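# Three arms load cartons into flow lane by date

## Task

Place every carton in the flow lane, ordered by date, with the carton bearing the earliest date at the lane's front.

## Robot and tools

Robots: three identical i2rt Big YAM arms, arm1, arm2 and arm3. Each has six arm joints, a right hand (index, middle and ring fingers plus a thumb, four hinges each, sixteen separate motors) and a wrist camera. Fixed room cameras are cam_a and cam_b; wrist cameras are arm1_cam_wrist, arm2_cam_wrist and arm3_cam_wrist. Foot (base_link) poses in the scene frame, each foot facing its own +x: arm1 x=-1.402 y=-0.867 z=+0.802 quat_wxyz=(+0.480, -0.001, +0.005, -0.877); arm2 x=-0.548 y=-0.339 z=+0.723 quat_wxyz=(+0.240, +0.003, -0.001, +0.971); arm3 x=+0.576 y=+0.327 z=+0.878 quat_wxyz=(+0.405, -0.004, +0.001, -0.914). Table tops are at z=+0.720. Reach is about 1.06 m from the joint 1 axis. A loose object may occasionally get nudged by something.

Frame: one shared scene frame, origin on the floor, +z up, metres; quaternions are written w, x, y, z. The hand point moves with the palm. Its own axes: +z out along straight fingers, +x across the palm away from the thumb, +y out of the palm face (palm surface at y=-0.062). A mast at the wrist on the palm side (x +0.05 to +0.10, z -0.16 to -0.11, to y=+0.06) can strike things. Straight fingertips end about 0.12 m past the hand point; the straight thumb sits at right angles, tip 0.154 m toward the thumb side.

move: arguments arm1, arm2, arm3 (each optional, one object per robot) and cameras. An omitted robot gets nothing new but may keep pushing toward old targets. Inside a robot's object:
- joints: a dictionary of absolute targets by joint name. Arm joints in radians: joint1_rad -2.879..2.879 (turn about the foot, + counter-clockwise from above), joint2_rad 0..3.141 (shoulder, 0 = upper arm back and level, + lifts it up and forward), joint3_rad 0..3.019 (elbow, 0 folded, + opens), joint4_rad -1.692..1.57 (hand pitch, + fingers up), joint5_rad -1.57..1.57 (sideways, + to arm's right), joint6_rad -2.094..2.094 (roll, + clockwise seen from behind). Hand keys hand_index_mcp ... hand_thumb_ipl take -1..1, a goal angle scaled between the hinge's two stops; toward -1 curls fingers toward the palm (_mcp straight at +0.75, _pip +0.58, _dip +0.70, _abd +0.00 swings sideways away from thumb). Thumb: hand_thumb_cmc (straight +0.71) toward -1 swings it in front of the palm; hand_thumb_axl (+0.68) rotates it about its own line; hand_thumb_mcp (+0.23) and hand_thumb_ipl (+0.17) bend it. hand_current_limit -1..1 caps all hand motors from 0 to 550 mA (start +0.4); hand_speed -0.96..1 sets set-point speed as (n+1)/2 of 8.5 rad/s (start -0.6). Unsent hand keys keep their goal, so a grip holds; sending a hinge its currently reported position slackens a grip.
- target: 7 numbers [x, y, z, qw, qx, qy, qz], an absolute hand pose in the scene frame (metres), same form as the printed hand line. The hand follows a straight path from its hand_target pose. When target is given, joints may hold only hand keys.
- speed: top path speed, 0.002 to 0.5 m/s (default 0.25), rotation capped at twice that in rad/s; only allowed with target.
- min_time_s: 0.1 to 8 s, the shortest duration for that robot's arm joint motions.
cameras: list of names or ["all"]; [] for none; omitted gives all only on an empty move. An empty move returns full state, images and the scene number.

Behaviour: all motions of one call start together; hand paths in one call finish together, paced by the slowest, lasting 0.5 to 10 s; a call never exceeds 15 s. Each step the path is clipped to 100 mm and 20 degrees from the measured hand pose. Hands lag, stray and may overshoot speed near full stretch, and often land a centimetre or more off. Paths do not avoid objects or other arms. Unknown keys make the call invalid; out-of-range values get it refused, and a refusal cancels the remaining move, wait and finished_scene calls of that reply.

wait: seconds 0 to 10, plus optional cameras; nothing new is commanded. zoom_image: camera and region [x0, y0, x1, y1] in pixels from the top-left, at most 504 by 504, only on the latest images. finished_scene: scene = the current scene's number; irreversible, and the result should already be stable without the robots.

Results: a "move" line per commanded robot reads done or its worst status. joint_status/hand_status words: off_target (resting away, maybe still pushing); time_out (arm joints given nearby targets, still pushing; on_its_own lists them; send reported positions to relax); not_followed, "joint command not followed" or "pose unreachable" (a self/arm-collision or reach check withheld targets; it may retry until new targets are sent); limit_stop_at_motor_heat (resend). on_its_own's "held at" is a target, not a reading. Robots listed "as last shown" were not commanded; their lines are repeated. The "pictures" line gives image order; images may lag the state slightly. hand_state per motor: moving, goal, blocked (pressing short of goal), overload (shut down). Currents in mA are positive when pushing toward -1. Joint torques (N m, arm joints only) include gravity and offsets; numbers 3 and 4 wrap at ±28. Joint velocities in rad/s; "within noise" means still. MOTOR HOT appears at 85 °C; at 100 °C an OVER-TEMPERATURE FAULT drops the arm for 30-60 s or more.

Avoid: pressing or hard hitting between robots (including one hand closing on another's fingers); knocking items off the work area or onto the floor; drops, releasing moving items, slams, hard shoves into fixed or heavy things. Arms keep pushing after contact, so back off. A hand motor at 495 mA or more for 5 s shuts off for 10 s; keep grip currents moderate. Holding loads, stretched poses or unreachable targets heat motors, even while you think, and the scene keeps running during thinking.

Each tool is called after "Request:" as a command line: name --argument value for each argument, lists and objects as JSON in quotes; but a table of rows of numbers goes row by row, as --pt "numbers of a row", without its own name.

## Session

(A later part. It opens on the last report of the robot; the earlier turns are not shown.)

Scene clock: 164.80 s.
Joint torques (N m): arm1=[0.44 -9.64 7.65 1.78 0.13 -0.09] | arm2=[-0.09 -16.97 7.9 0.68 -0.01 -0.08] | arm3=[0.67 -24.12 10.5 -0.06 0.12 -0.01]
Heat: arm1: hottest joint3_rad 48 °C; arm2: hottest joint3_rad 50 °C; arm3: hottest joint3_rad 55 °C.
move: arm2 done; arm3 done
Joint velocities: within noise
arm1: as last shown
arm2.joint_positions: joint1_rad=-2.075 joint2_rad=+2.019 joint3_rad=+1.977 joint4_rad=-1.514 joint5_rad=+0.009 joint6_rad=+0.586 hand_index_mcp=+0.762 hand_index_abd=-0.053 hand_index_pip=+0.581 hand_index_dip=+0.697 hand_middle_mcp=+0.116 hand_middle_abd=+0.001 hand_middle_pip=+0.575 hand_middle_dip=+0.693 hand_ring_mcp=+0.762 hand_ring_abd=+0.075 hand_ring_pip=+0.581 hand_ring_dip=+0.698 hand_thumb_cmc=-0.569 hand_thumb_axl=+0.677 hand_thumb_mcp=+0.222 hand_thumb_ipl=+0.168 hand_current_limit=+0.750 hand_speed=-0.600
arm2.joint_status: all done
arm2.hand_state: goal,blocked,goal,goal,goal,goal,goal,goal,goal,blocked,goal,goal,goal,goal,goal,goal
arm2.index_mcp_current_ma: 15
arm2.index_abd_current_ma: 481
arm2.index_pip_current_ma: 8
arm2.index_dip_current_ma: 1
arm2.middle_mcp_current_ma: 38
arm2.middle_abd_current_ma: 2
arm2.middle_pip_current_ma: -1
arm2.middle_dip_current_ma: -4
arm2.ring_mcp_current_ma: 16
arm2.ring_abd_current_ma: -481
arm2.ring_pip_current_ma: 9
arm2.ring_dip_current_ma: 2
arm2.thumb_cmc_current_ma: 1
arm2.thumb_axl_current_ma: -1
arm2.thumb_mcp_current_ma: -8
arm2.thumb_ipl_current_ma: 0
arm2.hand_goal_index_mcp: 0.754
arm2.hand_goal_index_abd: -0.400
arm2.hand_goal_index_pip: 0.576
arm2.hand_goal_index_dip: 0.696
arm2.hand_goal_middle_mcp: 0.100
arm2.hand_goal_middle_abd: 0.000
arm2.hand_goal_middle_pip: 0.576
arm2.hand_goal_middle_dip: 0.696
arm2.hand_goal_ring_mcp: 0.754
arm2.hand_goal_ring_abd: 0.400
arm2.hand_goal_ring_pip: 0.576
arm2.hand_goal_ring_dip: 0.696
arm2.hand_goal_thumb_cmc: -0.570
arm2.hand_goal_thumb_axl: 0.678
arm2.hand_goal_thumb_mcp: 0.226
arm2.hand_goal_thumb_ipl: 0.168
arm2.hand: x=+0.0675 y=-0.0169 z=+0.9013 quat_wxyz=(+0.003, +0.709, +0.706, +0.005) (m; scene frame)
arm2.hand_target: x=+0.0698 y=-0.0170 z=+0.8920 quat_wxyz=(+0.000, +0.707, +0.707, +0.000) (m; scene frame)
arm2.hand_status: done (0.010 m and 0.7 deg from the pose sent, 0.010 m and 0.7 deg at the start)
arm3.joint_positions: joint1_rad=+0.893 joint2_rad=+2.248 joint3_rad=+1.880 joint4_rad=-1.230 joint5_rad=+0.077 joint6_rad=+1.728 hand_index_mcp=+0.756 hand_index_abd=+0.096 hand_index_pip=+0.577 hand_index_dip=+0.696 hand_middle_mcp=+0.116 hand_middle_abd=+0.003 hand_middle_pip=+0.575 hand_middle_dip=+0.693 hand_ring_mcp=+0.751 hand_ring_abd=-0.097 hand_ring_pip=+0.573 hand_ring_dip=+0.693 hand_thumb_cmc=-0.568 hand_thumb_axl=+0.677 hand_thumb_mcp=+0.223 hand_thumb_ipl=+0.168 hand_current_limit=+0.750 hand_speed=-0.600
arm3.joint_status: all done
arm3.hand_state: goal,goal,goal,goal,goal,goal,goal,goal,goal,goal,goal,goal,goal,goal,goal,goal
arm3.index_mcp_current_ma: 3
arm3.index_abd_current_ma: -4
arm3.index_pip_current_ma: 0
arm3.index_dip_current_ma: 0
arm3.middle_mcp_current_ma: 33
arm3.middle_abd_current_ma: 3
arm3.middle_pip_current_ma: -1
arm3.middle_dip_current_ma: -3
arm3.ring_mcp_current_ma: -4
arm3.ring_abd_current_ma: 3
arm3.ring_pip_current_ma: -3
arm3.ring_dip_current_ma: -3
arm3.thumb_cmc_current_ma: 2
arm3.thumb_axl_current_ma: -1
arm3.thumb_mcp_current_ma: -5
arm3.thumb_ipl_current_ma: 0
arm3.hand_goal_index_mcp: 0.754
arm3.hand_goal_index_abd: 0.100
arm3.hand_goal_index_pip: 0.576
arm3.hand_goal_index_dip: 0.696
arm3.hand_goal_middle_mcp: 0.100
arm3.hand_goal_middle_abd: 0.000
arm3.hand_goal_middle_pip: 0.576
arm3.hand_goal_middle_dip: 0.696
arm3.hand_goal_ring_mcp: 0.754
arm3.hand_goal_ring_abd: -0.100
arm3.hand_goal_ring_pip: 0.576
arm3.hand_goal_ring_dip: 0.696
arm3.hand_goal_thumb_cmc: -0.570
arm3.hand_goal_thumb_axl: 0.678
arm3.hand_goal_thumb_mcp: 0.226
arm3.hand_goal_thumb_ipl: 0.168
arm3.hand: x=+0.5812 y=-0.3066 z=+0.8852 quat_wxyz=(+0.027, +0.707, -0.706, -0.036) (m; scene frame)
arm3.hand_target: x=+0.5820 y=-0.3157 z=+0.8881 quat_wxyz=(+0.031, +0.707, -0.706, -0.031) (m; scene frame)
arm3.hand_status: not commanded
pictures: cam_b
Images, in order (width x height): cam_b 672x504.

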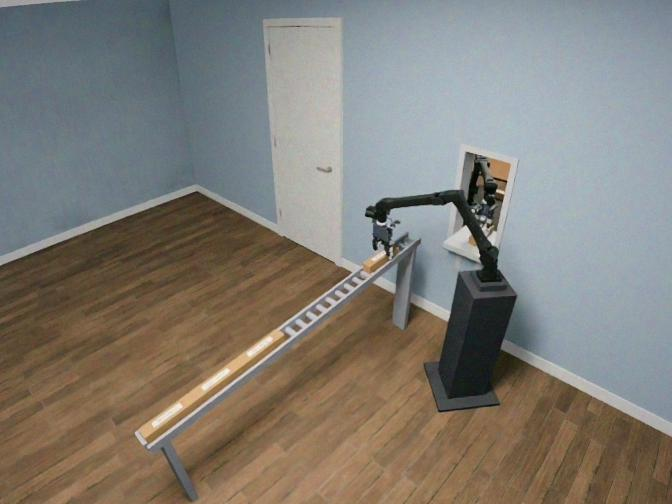

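Request:
move --arm3 '{"target":[0.56,-0.32,1.02,0,-0.7071,0.7071,0],"speed":0.2}' --arm2 '{"joints":{"hand_index_abd":0.1,"hand_ring_abd":-0.1}}'

Request:
move --arm2 '{"target":[0.066,-0.017,1.02,0,0.7071,0.7071,0],"speed":0.2}' --arm3 '{"target":[0.285,0.0285,1.10,0,-0.7071,0.7071,0],"speed":0.35}' --cameras '["cam_b"]'

Request:
zoom_image --camera "cam_b" --region '[355, 150, 540, 290]'

Scene clock: 166.67 s.
Joint torques (N m): arm1=[0.32 -8.94 7.61 1.8 0.13 -0.12] | arm2=[-0.15 -16.73 8.06 0.7 0.06 -0.08] | arm3=[0.15 -24 12.04 -0.1 -0.15 -0.11]
Heat: arm1: hottest joint3_rad 48 °C; arm2: hottest joint3_rad 50 °C; arm3: hottest joint3_rad 55 °C.
move: arm2 done; arm3 off_target
Joint velocities: within noise
arm1: as last shown
arm2.joint_positions: joint1_rad=-2.075 joint2_rad=+2.019 joint3_rad=+1.976 joint4_rad=-1.515 joint5_rad=+0.008 joint6_rad=+0.586 hand_index_mcp=+0.755 hand_index_abd=+0.096 hand_index_pip=+0.578 hand_index_dip=+0.695 hand_middle_mcp=+0.114 hand_middle_abd=+0.001 hand_middle_pip=+0.575 hand_middle_dip=+0.693 hand_ring_mcp=+0.755 hand_ring_abd=-0.096 hand_ring_pip=+0.579 hand_ring_dip=+0.698 hand_thumb_cmc=-0.569 hand_thumb_axl=+0.677 hand_thumb_mcp=+0.222 hand_thumb_ipl=+0.168 hand_current_limit=+0.750 hand_speed=-0.600
arm2.joint_status: all done
arm2.hand_state: goal,goal,goal,goal,goal,goal,goal,goal,goal,goal,goal,goal,goal,goal,goal,goal
arm2.index_mcp_current_ma: 1
arm2.index_abd_current_ma: -6
arm2.index_pip_current_ma: 3
arm2.index_dip_current_ma: -1
arm2.middle_mcp_current_ma: 33
arm2.middle_abd_current_ma: 2
arm2.middle_pip_current_ma: -1
arm2.middle_dip_current_ma: -4
arm2.ring_mcp_current_ma: 1
arm2.ring_abd_current_ma: 6
arm2.ring_pip_current_ma: 4
arm2.ring_dip_current_ma: 2
arm2.thumb_cmc_current_ma: 1
arm2.thumb_axl_current_ma: -1
arm2.thumb_mcp_current_ma: -8
arm2.thumb_ipl_current_ma: 0
arm2.hand_goal_index_mcp: 0.754
arm2.hand_goal_index_abd: 0.100
arm2.hand_goal_index_pip: 0.576
arm2.hand_goal_index_dip: 0.696
arm2.hand_goal_middle_mcp: 0.100
arm2.hand_goal_middle_abd: 0.000
arm2.hand_goal_middle_pip: 0.576
arm2.hand_goal_middle_dip: 0.696
arm2.hand_goal_ring_mcp: 0.754
arm2.hand_goal_ring_abd: -0.100
arm2.hand_goal_ring_pip: 0.576
arm2.hand_goal_ring_dip: 0.696
arm2.hand_goal_thumb_cmc: -0.570
arm2.hand_goal_thumb_axl: 0.678
arm2.hand_goal_thumb_mcp: 0.226
arm2.hand_goal_thumb_ipl: 0.168
arm2.hand: x=+0.0669 y=-0.0170 z=+0.9005 quat_wxyz=(+0.002, +0.709, +0.706, +0.005) (m; scene frame)
arm2.hand_target: x=+0.0698 y=-0.0170 z=+0.8921 quat_wxyz=(+0.000, +0.707, +0.707, +0.000) (m; scene frame)
arm2.hand_status: not commanded
arm3.joint_positions: joint1_rad=+0.843 joint2_rad=+2.159 joint3_rad=+2.079 joint4_rad=-1.519 joint5_rad=-0.004 joint6_rad=+1.683 hand_index_mcp=+0.756 hand_index_abd=+0.096 hand_index_pip=+0.577 hand_index_dip=+0.696 hand_middle_mcp=+0.114 hand_middle_abd=+0.003 hand_middle_pip=+0.575 hand_middle_dip=+0.693 hand_ring_mcp=+0.752 hand_ring_abd=-0.100 hand_ring_pip=+0.574 hand_ring_dip=+0.693 hand_thumb_cmc=-0.568 hand_thumb_axl=+0.677 hand_thumb_mcp=+0.223 hand_thumb_ipl=+0.168 hand_current_limit=+0.750 hand_speed=-0.600
arm3.joint_status: not commanded
arm3.hand_state: goal,goal,goal,goal,goal,goal,goal,goal,goal,goal,goal,goal,goal,goal,goal,goal
arm3.index_mcp_current_ma: 1
arm3.index_abd_current_ma: -4
arm3.index_pip_current_ma: 0
arm3.index_dip_current_ma: 0
arm3.middle_mcp_current_ma: 28
arm3.middle_abd_current_ma: 3
arm3.middle_pip_current_ma: -1
arm3.middle_dip_current_ma: -3
arm3.ring_mcp_current_ma: -3
arm3.ring_abd_current_ma: 0
arm3.ring_pip_current_ma: -2
arm3.ring_dip_current_ma: -3
arm3.thumb_cmc_current_ma: 2
arm3.thumb_axl_current_ma: -1
arm3.thumb_mcp_current_ma: -5
arm3.thumb_ipl_current_ma: 0
arm3.hand_goal_index_mcp: 0.754
arm3.hand_goal_index_abd: 0.100
arm3.hand_goal_index_pip: 0.576
arm3.hand_goal_index_dip: 0.696
arm3.hand_goal_middle_mcp: 0.100
arm3.hand_goal_middle_abd: 0.000
arm3.hand_goal_middle_pip: 0.576
arm3.hand_goal_middle_dip: 0.696
arm3.hand_goal_ring_mcp: 0.754
arm3.hand_goal_ring_abd: -0.100
arm3.hand_goal_ring_pip: 0.576
arm3.hand_goal_ring_dip: 0.696
arm3.hand_goal_thumb_cmc: -0.570
arm3.hand_goal_thumb_axl: 0.678
arm3.hand_goal_thumb_mcp: 0.226
arm3.hand_goal_thumb_ipl: 0.168
arm3.hand: x=+0.5635 y=-0.3082 z=+1.0101 quat_wxyz=(-0.007, +0.705, -0.709, -0.011) (m; scene frame)
arm3.hand_target: x=+0.5600 y=-0.3194 z=+1.0201 quat_wxyz=(+0.000, +0.707, -0.707, +0.000) (m; scene frame)
arm3.hand_status: off_target (0.016 m and 1.6 deg from the pose sent, 0.137 m and 5.1 deg at the start)
pictures: none

Scene clock: 169.10 s.
Joint torques (N m): arm1=[0.67 -9.64 7.62 1.83 0.17 -0.05] | arm2=[0.21 -18.73 10.8 0.28 0.33 -0.09] | arm3=[-0.15 -12.22 8.69 0.09 -0.2 -0.11]
Heat: arm1: hottest joint3_rad 48 °C; arm2: hottest joint3_rad 50 °C; arm3: hottest joint3_rad 55 °C.
move: arm2 off_target; arm3 done
Joint velocities: within noise
arm1: as last shown
arm2.joint_positions: joint1_rad=-2.075 joint2_rad=+1.987 joint3_rad=+2.161 joint4_rad=-1.690 joint5_rad=+0.012 joint6_rad=+0.586 hand_index_mcp=+0.755 hand_index_abd=+0.096 hand_index_pip=+0.578 hand_index_dip=+0.695 hand_middle_mcp=+0.114 hand_middle_abd=+0.001 hand_middle_pip=+0.575 hand_middle_dip=+0.693 hand_ring_mcp=+0.755 hand_ring_abd=-0.096 hand_ring_pip=+0.579 hand_ring_dip=+0.698 hand_thumb_cmc=-0.569 hand_thumb_axl=+0.677 hand_thumb_mcp=+0.222 hand_thumb_ipl=+0.168 hand_current_limit=+0.750 hand_speed=-0.600
arm2.joint_status: not commanded
arm2.hand_state: goal,goal,goal,goal,goal,goal,goal,goal,goal,goal,goal,goal,goal,goal,goal,goal
arm2.index_mcp_current_ma: 1
arm2.index_abd_current_ma: -6
arm2.index_pip_current_ma: 3
arm2.index_dip_current_ma: -1
arm2.middle_mcp_current_ma: 33
arm2.middle_abd_current_ma: 2
arm2.middle_pip_current_ma: -1
arm2.middle_dip_current_ma: -4
arm2.ring_mcp_current_ma: 1
arm2.ring_abd_current_ma: 6
arm2.ring_pip_current_ma: 4
arm2.ring_dip_current_ma: 2
arm2.thumb_cmc_current_ma: 1
arm2.thumb_axl_current_ma: -1
arm2.thumb_mcp_current_ma: -8
arm2.thumb_ipl_current_ma: 0
arm2.hand_goal_index_mcp: 0.754
arm2.hand_goal_index_abd: 0.100
arm2.hand_goal_index_pip: 0.576
arm2.hand_goal_index_dip: 0.696
arm2.hand_goal_middle_mcp: 0.100
arm2.hand_goal_middle_abd: 0.000
arm2.hand_goal_middle_pip: 0.576
arm2.hand_goal_middle_dip: 0.696
arm2.hand_goal_ring_mcp: 0.754
arm2.hand_goal_ring_abd: -0.100
arm2.hand_goal_ring_pip: 0.576
arm2.hand_goal_ring_dip: 0.696
arm2.hand_goal_thumb_cmc: -0.570
arm2.hand_goal_thumb_axl: 0.678
arm2.hand_goal_thumb_mcp: 0.226
arm2.hand_goal_thumb_ipl: 0.168
arm2.hand: x=+0.0635 y=-0.0207 z=+0.9927 quat_wxyz=(+0.008, +0.709, +0.705, +0.024) (m; scene frame)
arm2.hand_target: x=+0.0649 y=-0.0176 z=+1.0194 quat_wxyz=(+0.015, +0.704, +0.709, +0.045) (m; scene frame)
arm2.hand_status: off_target (0.028 m and 3.0 deg from the pose sent, 0.120 m and 0.6 deg at the start; a joint's target at an end of its range on 48 of 73 steps)
arm3.joint_positions: joint1_rad=+0.172 joint2_rad=+1.357 joint3_rad=+1.224 joint4_rad=-1.443 joint5_rad=-0.001 joint6_rad=+1.009 hand_index_mcp=+0.755 hand_index_abd=+0.096 hand_index_pip=+0.577 hand_index_dip=+0.696 hand_middle_mcp=+0.114 hand_middle_abd=+0.002 hand_middle_pip=+0.575 hand_middle_dip=+0.693 hand_ring_mcp=+0.752 hand_ring_abd=-0.101 hand_ring_pip=+0.574 hand_ring_dip=+0.693 hand_thumb_cmc=-0.569 hand_thumb_axl=+0.677 hand_thumb_mcp=+0.223 hand_thumb_ipl=+0.168 hand_current_limit=+0.750 hand_speed=-0.600
arm3.joint_status: not commanded
arm3.hand_state: goal,goal,goal,goal,goal,goal,goal,goal,goal,goal,goal,goal,goal,goal,goal,goal
arm3.index_mcp_current_ma: 0
arm3.index_abd_current_ma: -3
arm3.index_pip_current_ma: 0
arm3.index_dip_current_ma: 0
arm3.middle_mcp_current_ma: 27
arm3.middle_abd_current_ma: 2
arm3.middle_pip_current_ma: -1
arm3.middle_dip_current_ma: -3
arm3.ring_mcp_current_ma: -2
arm3.ring_abd_current_ma: 0
arm3.ring_pip_current_ma: -2
arm3.ring_dip_current_ma: -3
arm3.thumb_cmc_current_ma: 1
arm3.thumb_axl_current_ma: -1
arm3.thumb_mcp_current_ma: -5
arm3.thumb_ipl_current_ma: 0
arm3.hand_goal_index_mcp: 0.754
arm3.hand_goal_index_abd: 0.100
arm3.hand_goal_index_pip: 0.576
arm3.hand_goal_index_dip: 0.696
arm3.hand_goal_middle_mcp: 0.100
arm3.hand_goal_middle_abd: 0.000
arm3.hand_goal_middle_pip: 0.576
arm3.hand_goal_middle_dip: 0.696
arm3.hand_goal_ring_mcp: 0.754
arm3.hand_goal_ring_abd: -0.100
arm3.hand_goal_ring_pip: 0.576
arm3.hand_goal_ring_dip: 0.696
arm3.hand_goal_thumb_cmc: -0.570
arm3.hand_goal_thumb_axl: 0.678
arm3.hand_goal_thumb_mcp: 0.226
arm3.hand_goal_thumb_ipl: 0.168
arm3.hand: x=+0.2871 y=+0.0247 z=+1.0973 quat_wxyz=(+0.001, +0.706, -0.708, -0.002) (m; scene frame)
arm3.hand_target: x=+0.2851 y=+0.0285 z=+1.1000 quat_wxyz=(+0.000, +0.707, -0.707, +0.000) (m; scene frame)
arm3.hand_status: done (0.005 m and 0.3 deg from the pose sent, 0.446 m and 1.6 deg at the start)
pictures: cam_b
Images, in order (width x height): cam_b 672x504.

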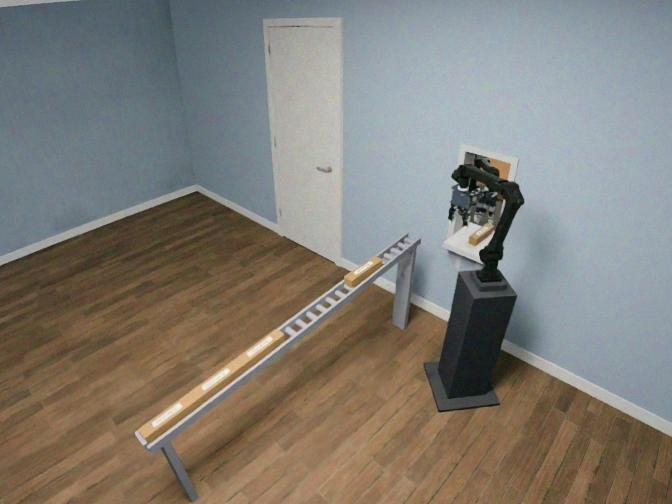

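Scaled by 2.724 from the camera's 672x504 image, which has a finer 960x720 frame.

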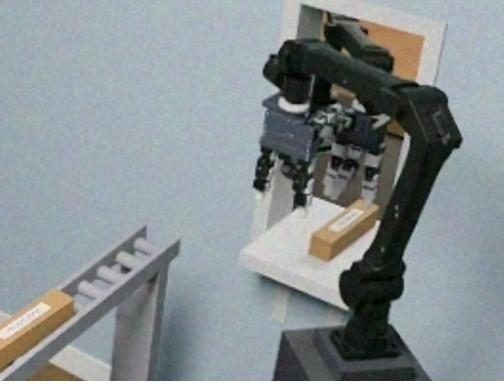

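Request:
move --arm2 '{"target":[-0.35,-0.02,1.04,0,0.7071,0.7071,0],"speed":0.3}' --arm3 '{"target":[0.08,0.0285,1.05,0,-0.7071,0.7071,0],"speed":0.15}' --cameras '["cam_b","cam_a"]'

Request:
zoom_image --camera "cam_a" --region '[130, 170, 340, 360]'

Request:
zoom_image --camera "cam_b" --region '[440, 150, 540, 270]'

Scene clock: 172.10 s.
Joint torques (N m): arm1=[0.21 -9.11 7.6 1.91 0.18 -0.09] | arm2=[0.38 -9.47 7.71 0.03 0.37 0.08] | arm3=[0.21 -15.44 12.07 0.47 -0.09 -0.12]
Heat: arm1: hottest joint3_rad 48 °C; arm2: hottest joint3_rad 50 °C; arm3: hottest joint3_rad 55 °C.
move: arm2 done; arm3 off_target
Joint velocities: within noise
arm1: as last shown
arm2.joint_positions: joint1_rad=-1.403 joint2_rad=+1.299 joint3_rad=+1.421 joint4_rad=-1.690 joint5_rad=+0.003 joint6_rad=+1.249 hand_index_mcp=+0.754 hand_index_abd=+0.096 hand_index_pip=+0.578 hand_index_dip=+0.695 hand_middle_mcp=+0.114 hand_middle_abd=+0.001 hand_middle_pip=+0.575 hand_middle_dip=+0.693 hand_ring_mcp=+0.754 hand_ring_abd=-0.096 hand_ring_pip=+0.578 hand_ring_dip=+0.698 hand_thumb_cmc=-0.569 hand_thumb_axl=+0.677 hand_thumb_mcp=+0.222 hand_thumb_ipl=+0.168 hand_current_limit=+0.750 hand_speed=-0.600
arm2.joint_status: not commanded
arm2.hand_state: goal,goal,goal,goal,goal,goal,goal,goal,goal,goal,goal,goal,goal,goal,goal,goal
arm2.index_mcp_current_ma: 0
arm2.index_abd_current_ma: -5
arm2.index_pip_current_ma: 3
arm2.index_dip_current_ma: -1
arm2.middle_mcp_current_ma: 33
arm2.middle_abd_current_ma: 2
arm2.middle_pip_current_ma: -1
arm2.middle_dip_current_ma: -4
arm2.ring_mcp_current_ma: 0
arm2.ring_abd_current_ma: 6
arm2.ring_pip_current_ma: 3
arm2.ring_dip_current_ma: 2
arm2.thumb_cmc_current_ma: 1
arm2.thumb_axl_current_ma: -1
arm2.thumb_mcp_current_ma: -8
arm2.thumb_ipl_current_ma: 0
arm2.hand_goal_index_mcp: 0.754
arm2.hand_goal_index_abd: 0.100
arm2.hand_goal_index_pip: 0.576
arm2.hand_goal_index_dip: 0.696
arm2.hand_goal_middle_mcp: 0.100
arm2.hand_goal_middle_abd: 0.000
arm2.hand_goal_middle_pip: 0.576
arm2.hand_goal_middle_dip: 0.696
arm2.hand_goal_ring_mcp: 0.754
arm2.hand_goal_ring_abd: -0.100
arm2.hand_goal_ring_pip: 0.576
arm2.hand_goal_ring_dip: 0.696
arm2.hand_goal_thumb_cmc: -0.570
arm2.hand_goal_thumb_axl: 0.678
arm2.hand_goal_thumb_mcp: 0.226
arm2.hand_goal_thumb_ipl: 0.168
arm2.hand: x=-0.3460 y=-0.0155 z=+1.0357 quat_wxyz=(-0.002, +0.705, +0.709, +0.001) (m; scene frame)
arm2.hand_target: x=-0.3498 y=-0.0200 z=+1.0398 quat_wxyz=(+0.000, +0.707, +0.707, +0.002) (m; scene frame)
arm2.hand_status: done (0.007 m and 0.4 deg from the pose sent, 0.416 m and 3.0 deg at the start; a joint's target at an end of its range on 29 of 75 steps)
arm3.joint_positions: joint1_rad=-0.165 joint2_rad=+1.707 joint3_rad=+1.483 joint4_rad=-1.376 joint5_rad=-0.002 joint6_rad=+0.675 hand_index_mcp=+0.755 hand_index_abd=+0.096 hand_index_pip=+0.577 hand_index_dip=+0.696 hand_middle_mcp=+0.114 hand_middle_abd=+0.002 hand_middle_pip=+0.575 hand_middle_dip=+0.693 hand_ring_mcp=+0.752 hand_ring_abd=-0.101 hand_ring_pip=+0.574 hand_ring_dip=+0.693 hand_thumb_cmc=-0.569 hand_thumb_axl=+0.677 hand_thumb_mcp=+0.223 hand_thumb_ipl=+0.168 hand_current_limit=+0.750 hand_speed=-0.600
arm3.joint_status: not commanded
arm3.hand_state: goal,goal,goal,goal,goal,goal,goal,goal,goal,goal,goal,goal,goal,goal,goal,goal
arm3.index_mcp_current_ma: 0
arm3.index_abd_current_ma: -3
arm3.index_pip_current_ma: 0
arm3.index_dip_current_ma: 0
arm3.middle_mcp_current_ma: 27
arm3.middle_abd_current_ma: 2
arm3.middle_pip_current_ma: -1
arm3.middle_dip_current_ma: -3
arm3.ring_mcp_current_ma: -2
arm3.ring_abd_current_ma: 0
arm3.ring_pip_current_ma: -2
arm3.ring_dip_current_ma: -3
arm3.thumb_cmc_current_ma: 1
arm3.thumb_axl_current_ma: -1
arm3.thumb_mcp_current_ma: -5
arm3.thumb_ipl_current_ma: 0
arm3.hand_goal_index_mcp: 0.754
arm3.hand_goal_index_abd: 0.100
arm3.hand_goal_index_pip: 0.576
arm3.hand_goal_index_dip: 0.696
arm3.hand_goal_middle_mcp: 0.100
arm3.hand_goal_middle_abd: 0.000
arm3.hand_goal_middle_pip: 0.576
arm3.hand_goal_middle_dip: 0.696
arm3.hand_goal_ring_mcp: 0.754
arm3.hand_goal_ring_abd: -0.100
arm3.hand_goal_ring_pip: 0.576
arm3.hand_goal_ring_dip: 0.696
arm3.hand_goal_thumb_cmc: -0.570
arm3.hand_goal_thumb_axl: 0.678
arm3.hand_goal_thumb_mcp: 0.226
arm3.hand_goal_thumb_ipl: 0.168
arm3.hand: x=+0.0965 y=+0.0364 z=+1.0447 quat_wxyz=(-0.011, +0.705, -0.709, +0.001) (m; scene frame)
arm3.hand_target: x=+0.0806 y=+0.0289 z=+1.0501 quat_wxyz=(+0.000, +0.707, -0.707, +0.000) (m; scene frame)
arm3.hand_status: off_target (0.019 m and 1.3 deg from the pose sent, 0.212 m and 0.3 deg at the start)
pictures: cam_a, cam_b
Images, in order (width x height): cam_a 672x504, cam_b 672x504.

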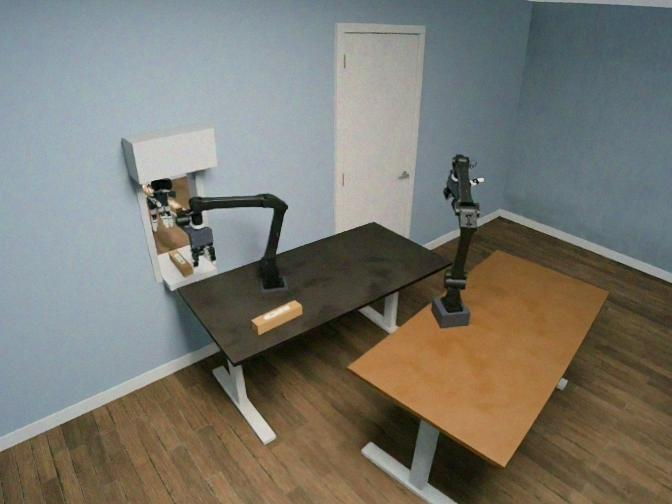

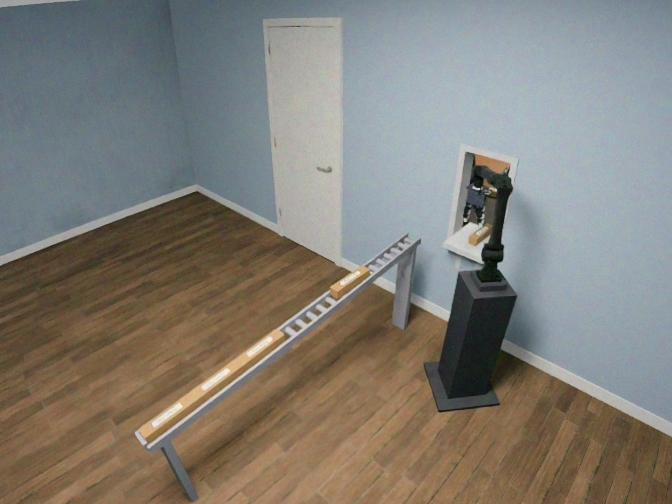

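Scaled by 2.400 from the camera's 672x504 image, which has a finer 960x720 frame.

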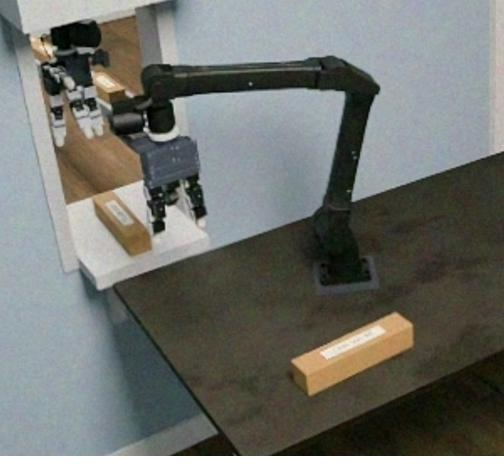

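Scaled by 4.200 from the camera's 672x504 image, which has a finer 960x720 frame.

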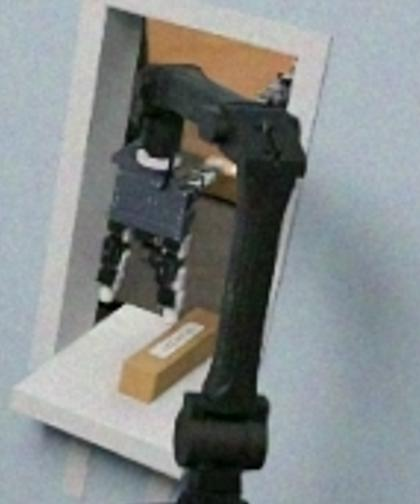

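Request:
move --arm2 '{"joints":{"joint1_rad":-0.026,"joint2_rad":1.28,"joint3_rad":1.25,"joint4_rad":-1.59,"joint5_rad":0,"joint6_rad":1.057},"min_time_s":2.5}' --arm3 '{"target":[-0.106,0.0285,1.02,0,-0.7071,0.7071,0],"speed":0.15}' --cameras '["arm3_cam_wrist"]'

Request:
move --arm2 '{"target":[-0.83,-0.08,0.9,0,0,1,0],"speed":0.12}' --arm3 '{"target":[-0.106,0.0305,0.905,0,-0.7071,0.7071,0],"speed":0.12}' --cameras '["arm3_cam_wrist","arm2_cam_wrist","cam_a"]'

Request:
zoom_image --camera "cam_a" --region '[130, 170, 340, 360]'

Scene clock: 175.60 s.
Joint torques (N m): arm1=[1.14 -9.93 7.57 1.73 0.14 -0.06] | arm2=[0.26 -9.17 7.53 0.85 0.15 -0.13] | arm3=[0.26 -22.48 12.4 0.14 -0.06 -0.12]
Heat: arm1: hottest joint3_rad 48 °C; arm2: hottest joint3_rad 50 °C; arm3: hottest joint3_rad 55 °C.
move: arm2 done; arm3 off_target
Joint velocities: within noise
arm1: as last shown
arm2.joint_positions: joint1_rad=-0.030 joint2_rad=+1.296 joint3_rad=+1.250 joint4_rad=-1.601 joint5_rad=+0.001 joint6_rad=+1.070 hand_index_mcp=+0.754 hand_index_abd=+0.096 hand_index_pip=+0.578 hand_index_dip=+0.695 hand_middle_mcp=+0.114 hand_middle_abd=+0.001 hand_middle_pip=+0.575 hand_middle_dip=+0.693 hand_ring_mcp=+0.754 hand_ring_abd=-0.096 hand_ring_pip=+0.578 hand_ring_dip=+0.698 hand_thumb_cmc=-0.569 hand_thumb_axl=+0.677 hand_thumb_mcp=+0.222 hand_thumb_ipl=+0.168 hand_current_limit=+0.750 hand_speed=-0.600
arm2.joint_status: all done
arm2.hand_state: goal,goal,goal,goal,goal,goal,goal,goal,goal,goal,goal,goal,goal,goal,goal,goal
arm2.index_mcp_current_ma: 0
arm2.index_abd_current_ma: -5
arm2.index_pip_current_ma: 3
arm2.index_dip_current_ma: -1
arm2.middle_mcp_current_ma: 33
arm2.middle_abd_current_ma: 2
arm2.middle_pip_current_ma: -1
arm2.middle_dip_current_ma: -4
arm2.ring_mcp_current_ma: 0
arm2.ring_abd_current_ma: 5
arm2.ring_pip_current_ma: 3
arm2.ring_dip_current_ma: 2
arm2.thumb_cmc_current_ma: 1
arm2.thumb_axl_current_ma: -1
arm2.thumb_mcp_current_ma: -8
arm2.thumb_ipl_current_ma: 0
arm2.hand_goal_index_mcp: 0.754
arm2.hand_goal_index_abd: 0.100
arm2.hand_goal_index_pip: 0.576
arm2.hand_goal_index_dip: 0.696
arm2.hand_goal_middle_mcp: 0.100
arm2.hand_goal_middle_abd: 0.000
arm2.hand_goal_middle_pip: 0.576
arm2.hand_goal_middle_dip: 0.696
arm2.hand_goal_ring_mcp: 0.754
arm2.hand_goal_ring_abd: -0.100
arm2.hand_goal_ring_pip: 0.576
arm2.hand_goal_ring_dip: 0.696
arm2.hand_goal_thumb_cmc: -0.570
arm2.hand_goal_thumb_axl: 0.678
arm2.hand_goal_thumb_mcp: 0.226
arm2.hand_goal_thumb_ipl: 0.168
arm2.hand: x=-0.8244 y=-0.0835 z=+0.9730 quat_wxyz=(+0.031, +0.007, +0.999, -0.017) (m; scene frame)
arm2.hand_target: x=-0.8273 y=-0.0843 z=+0.9784 quat_wxyz=(+0.019, -0.002, +1.000, -0.011) (m; scene frame)
arm2.hand_status: not commanded
arm3.joint_positions: joint1_rad=-0.335 joint2_rad=+2.162 joint3_rad=+2.113 joint4_rad=-1.533 joint5_rad=-0.002 joint6_rad=+0.506 hand_index_mcp=+0.755 hand_index_abd=+0.096 hand_index_pip=+0.577 hand_index_dip=+0.696 hand_middle_mcp=+0.114 hand_middle_abd=+0.002 hand_middle_pip=+0.575 hand_middle_dip=+0.693 hand_ring_mcp=+0.752 hand_ring_abd=-0.101 hand_ring_pip=+0.574 hand_ring_dip=+0.693 hand_thumb_cmc=-0.569 hand_thumb_axl=+0.677 hand_thumb_mcp=+0.223 hand_thumb_ipl=+0.168 hand_current_limit=+0.750 hand_speed=-0.600
arm3.joint_status: not commanded
arm3.hand_state: goal,goal,goal,goal,goal,goal,goal,goal,goal,goal,goal,goal,goal,goal,goal,goal
arm3.index_mcp_current_ma: 0
arm3.index_abd_current_ma: -3
arm3.index_pip_current_ma: 0
arm3.index_dip_current_ma: 0
arm3.middle_mcp_current_ma: 27
arm3.middle_abd_current_ma: 2
arm3.middle_pip_current_ma: -1
arm3.middle_dip_current_ma: -3
arm3.ring_mcp_current_ma: -2
arm3.ring_abd_current_ma: 0
arm3.ring_pip_current_ma: -2
arm3.ring_dip_current_ma: -3
arm3.thumb_cmc_current_ma: 1
arm3.thumb_axl_current_ma: -1
arm3.thumb_mcp_current_ma: -5
arm3.thumb_ipl_current_ma: 0
arm3.hand_goal_index_mcp: 0.754
arm3.hand_goal_index_abd: 0.100
arm3.hand_goal_index_pip: 0.576
arm3.hand_goal_index_dip: 0.696
arm3.hand_goal_middle_mcp: 0.100
arm3.hand_goal_middle_abd: 0.000
arm3.hand_goal_middle_pip: 0.576
arm3.hand_goal_middle_dip: 0.696
arm3.hand_goal_ring_mcp: 0.754
arm3.hand_goal_ring_abd: -0.100
arm3.hand_goal_ring_pip: 0.576
arm3.hand_goal_ring_dip: 0.696
arm3.hand_goal_thumb_cmc: -0.570
arm3.hand_goal_thumb_axl: 0.678
arm3.hand_goal_thumb_mcp: 0.226
arm3.hand_goal_thumb_ipl: 0.168
arm3.hand: x=-0.0938 y=+0.0304 z=+1.0238 quat_wxyz=(-0.001, +0.705, -0.709, +0.001) (m; scene frame)
arm3.hand_target: x=-0.1055 y=+0.0290 z=+1.0200 quat_wxyz=(+0.001, +0.707, -0.707, +0.000) (m; scene frame)
arm3.hand_status: off_target (0.013 m and 0.4 deg from the pose sent, 0.204 m and 1.3 deg at the start)
pictures: arm3_cam_wrist
Images, in order (width x height): arm3_cam_wrist 672x504.

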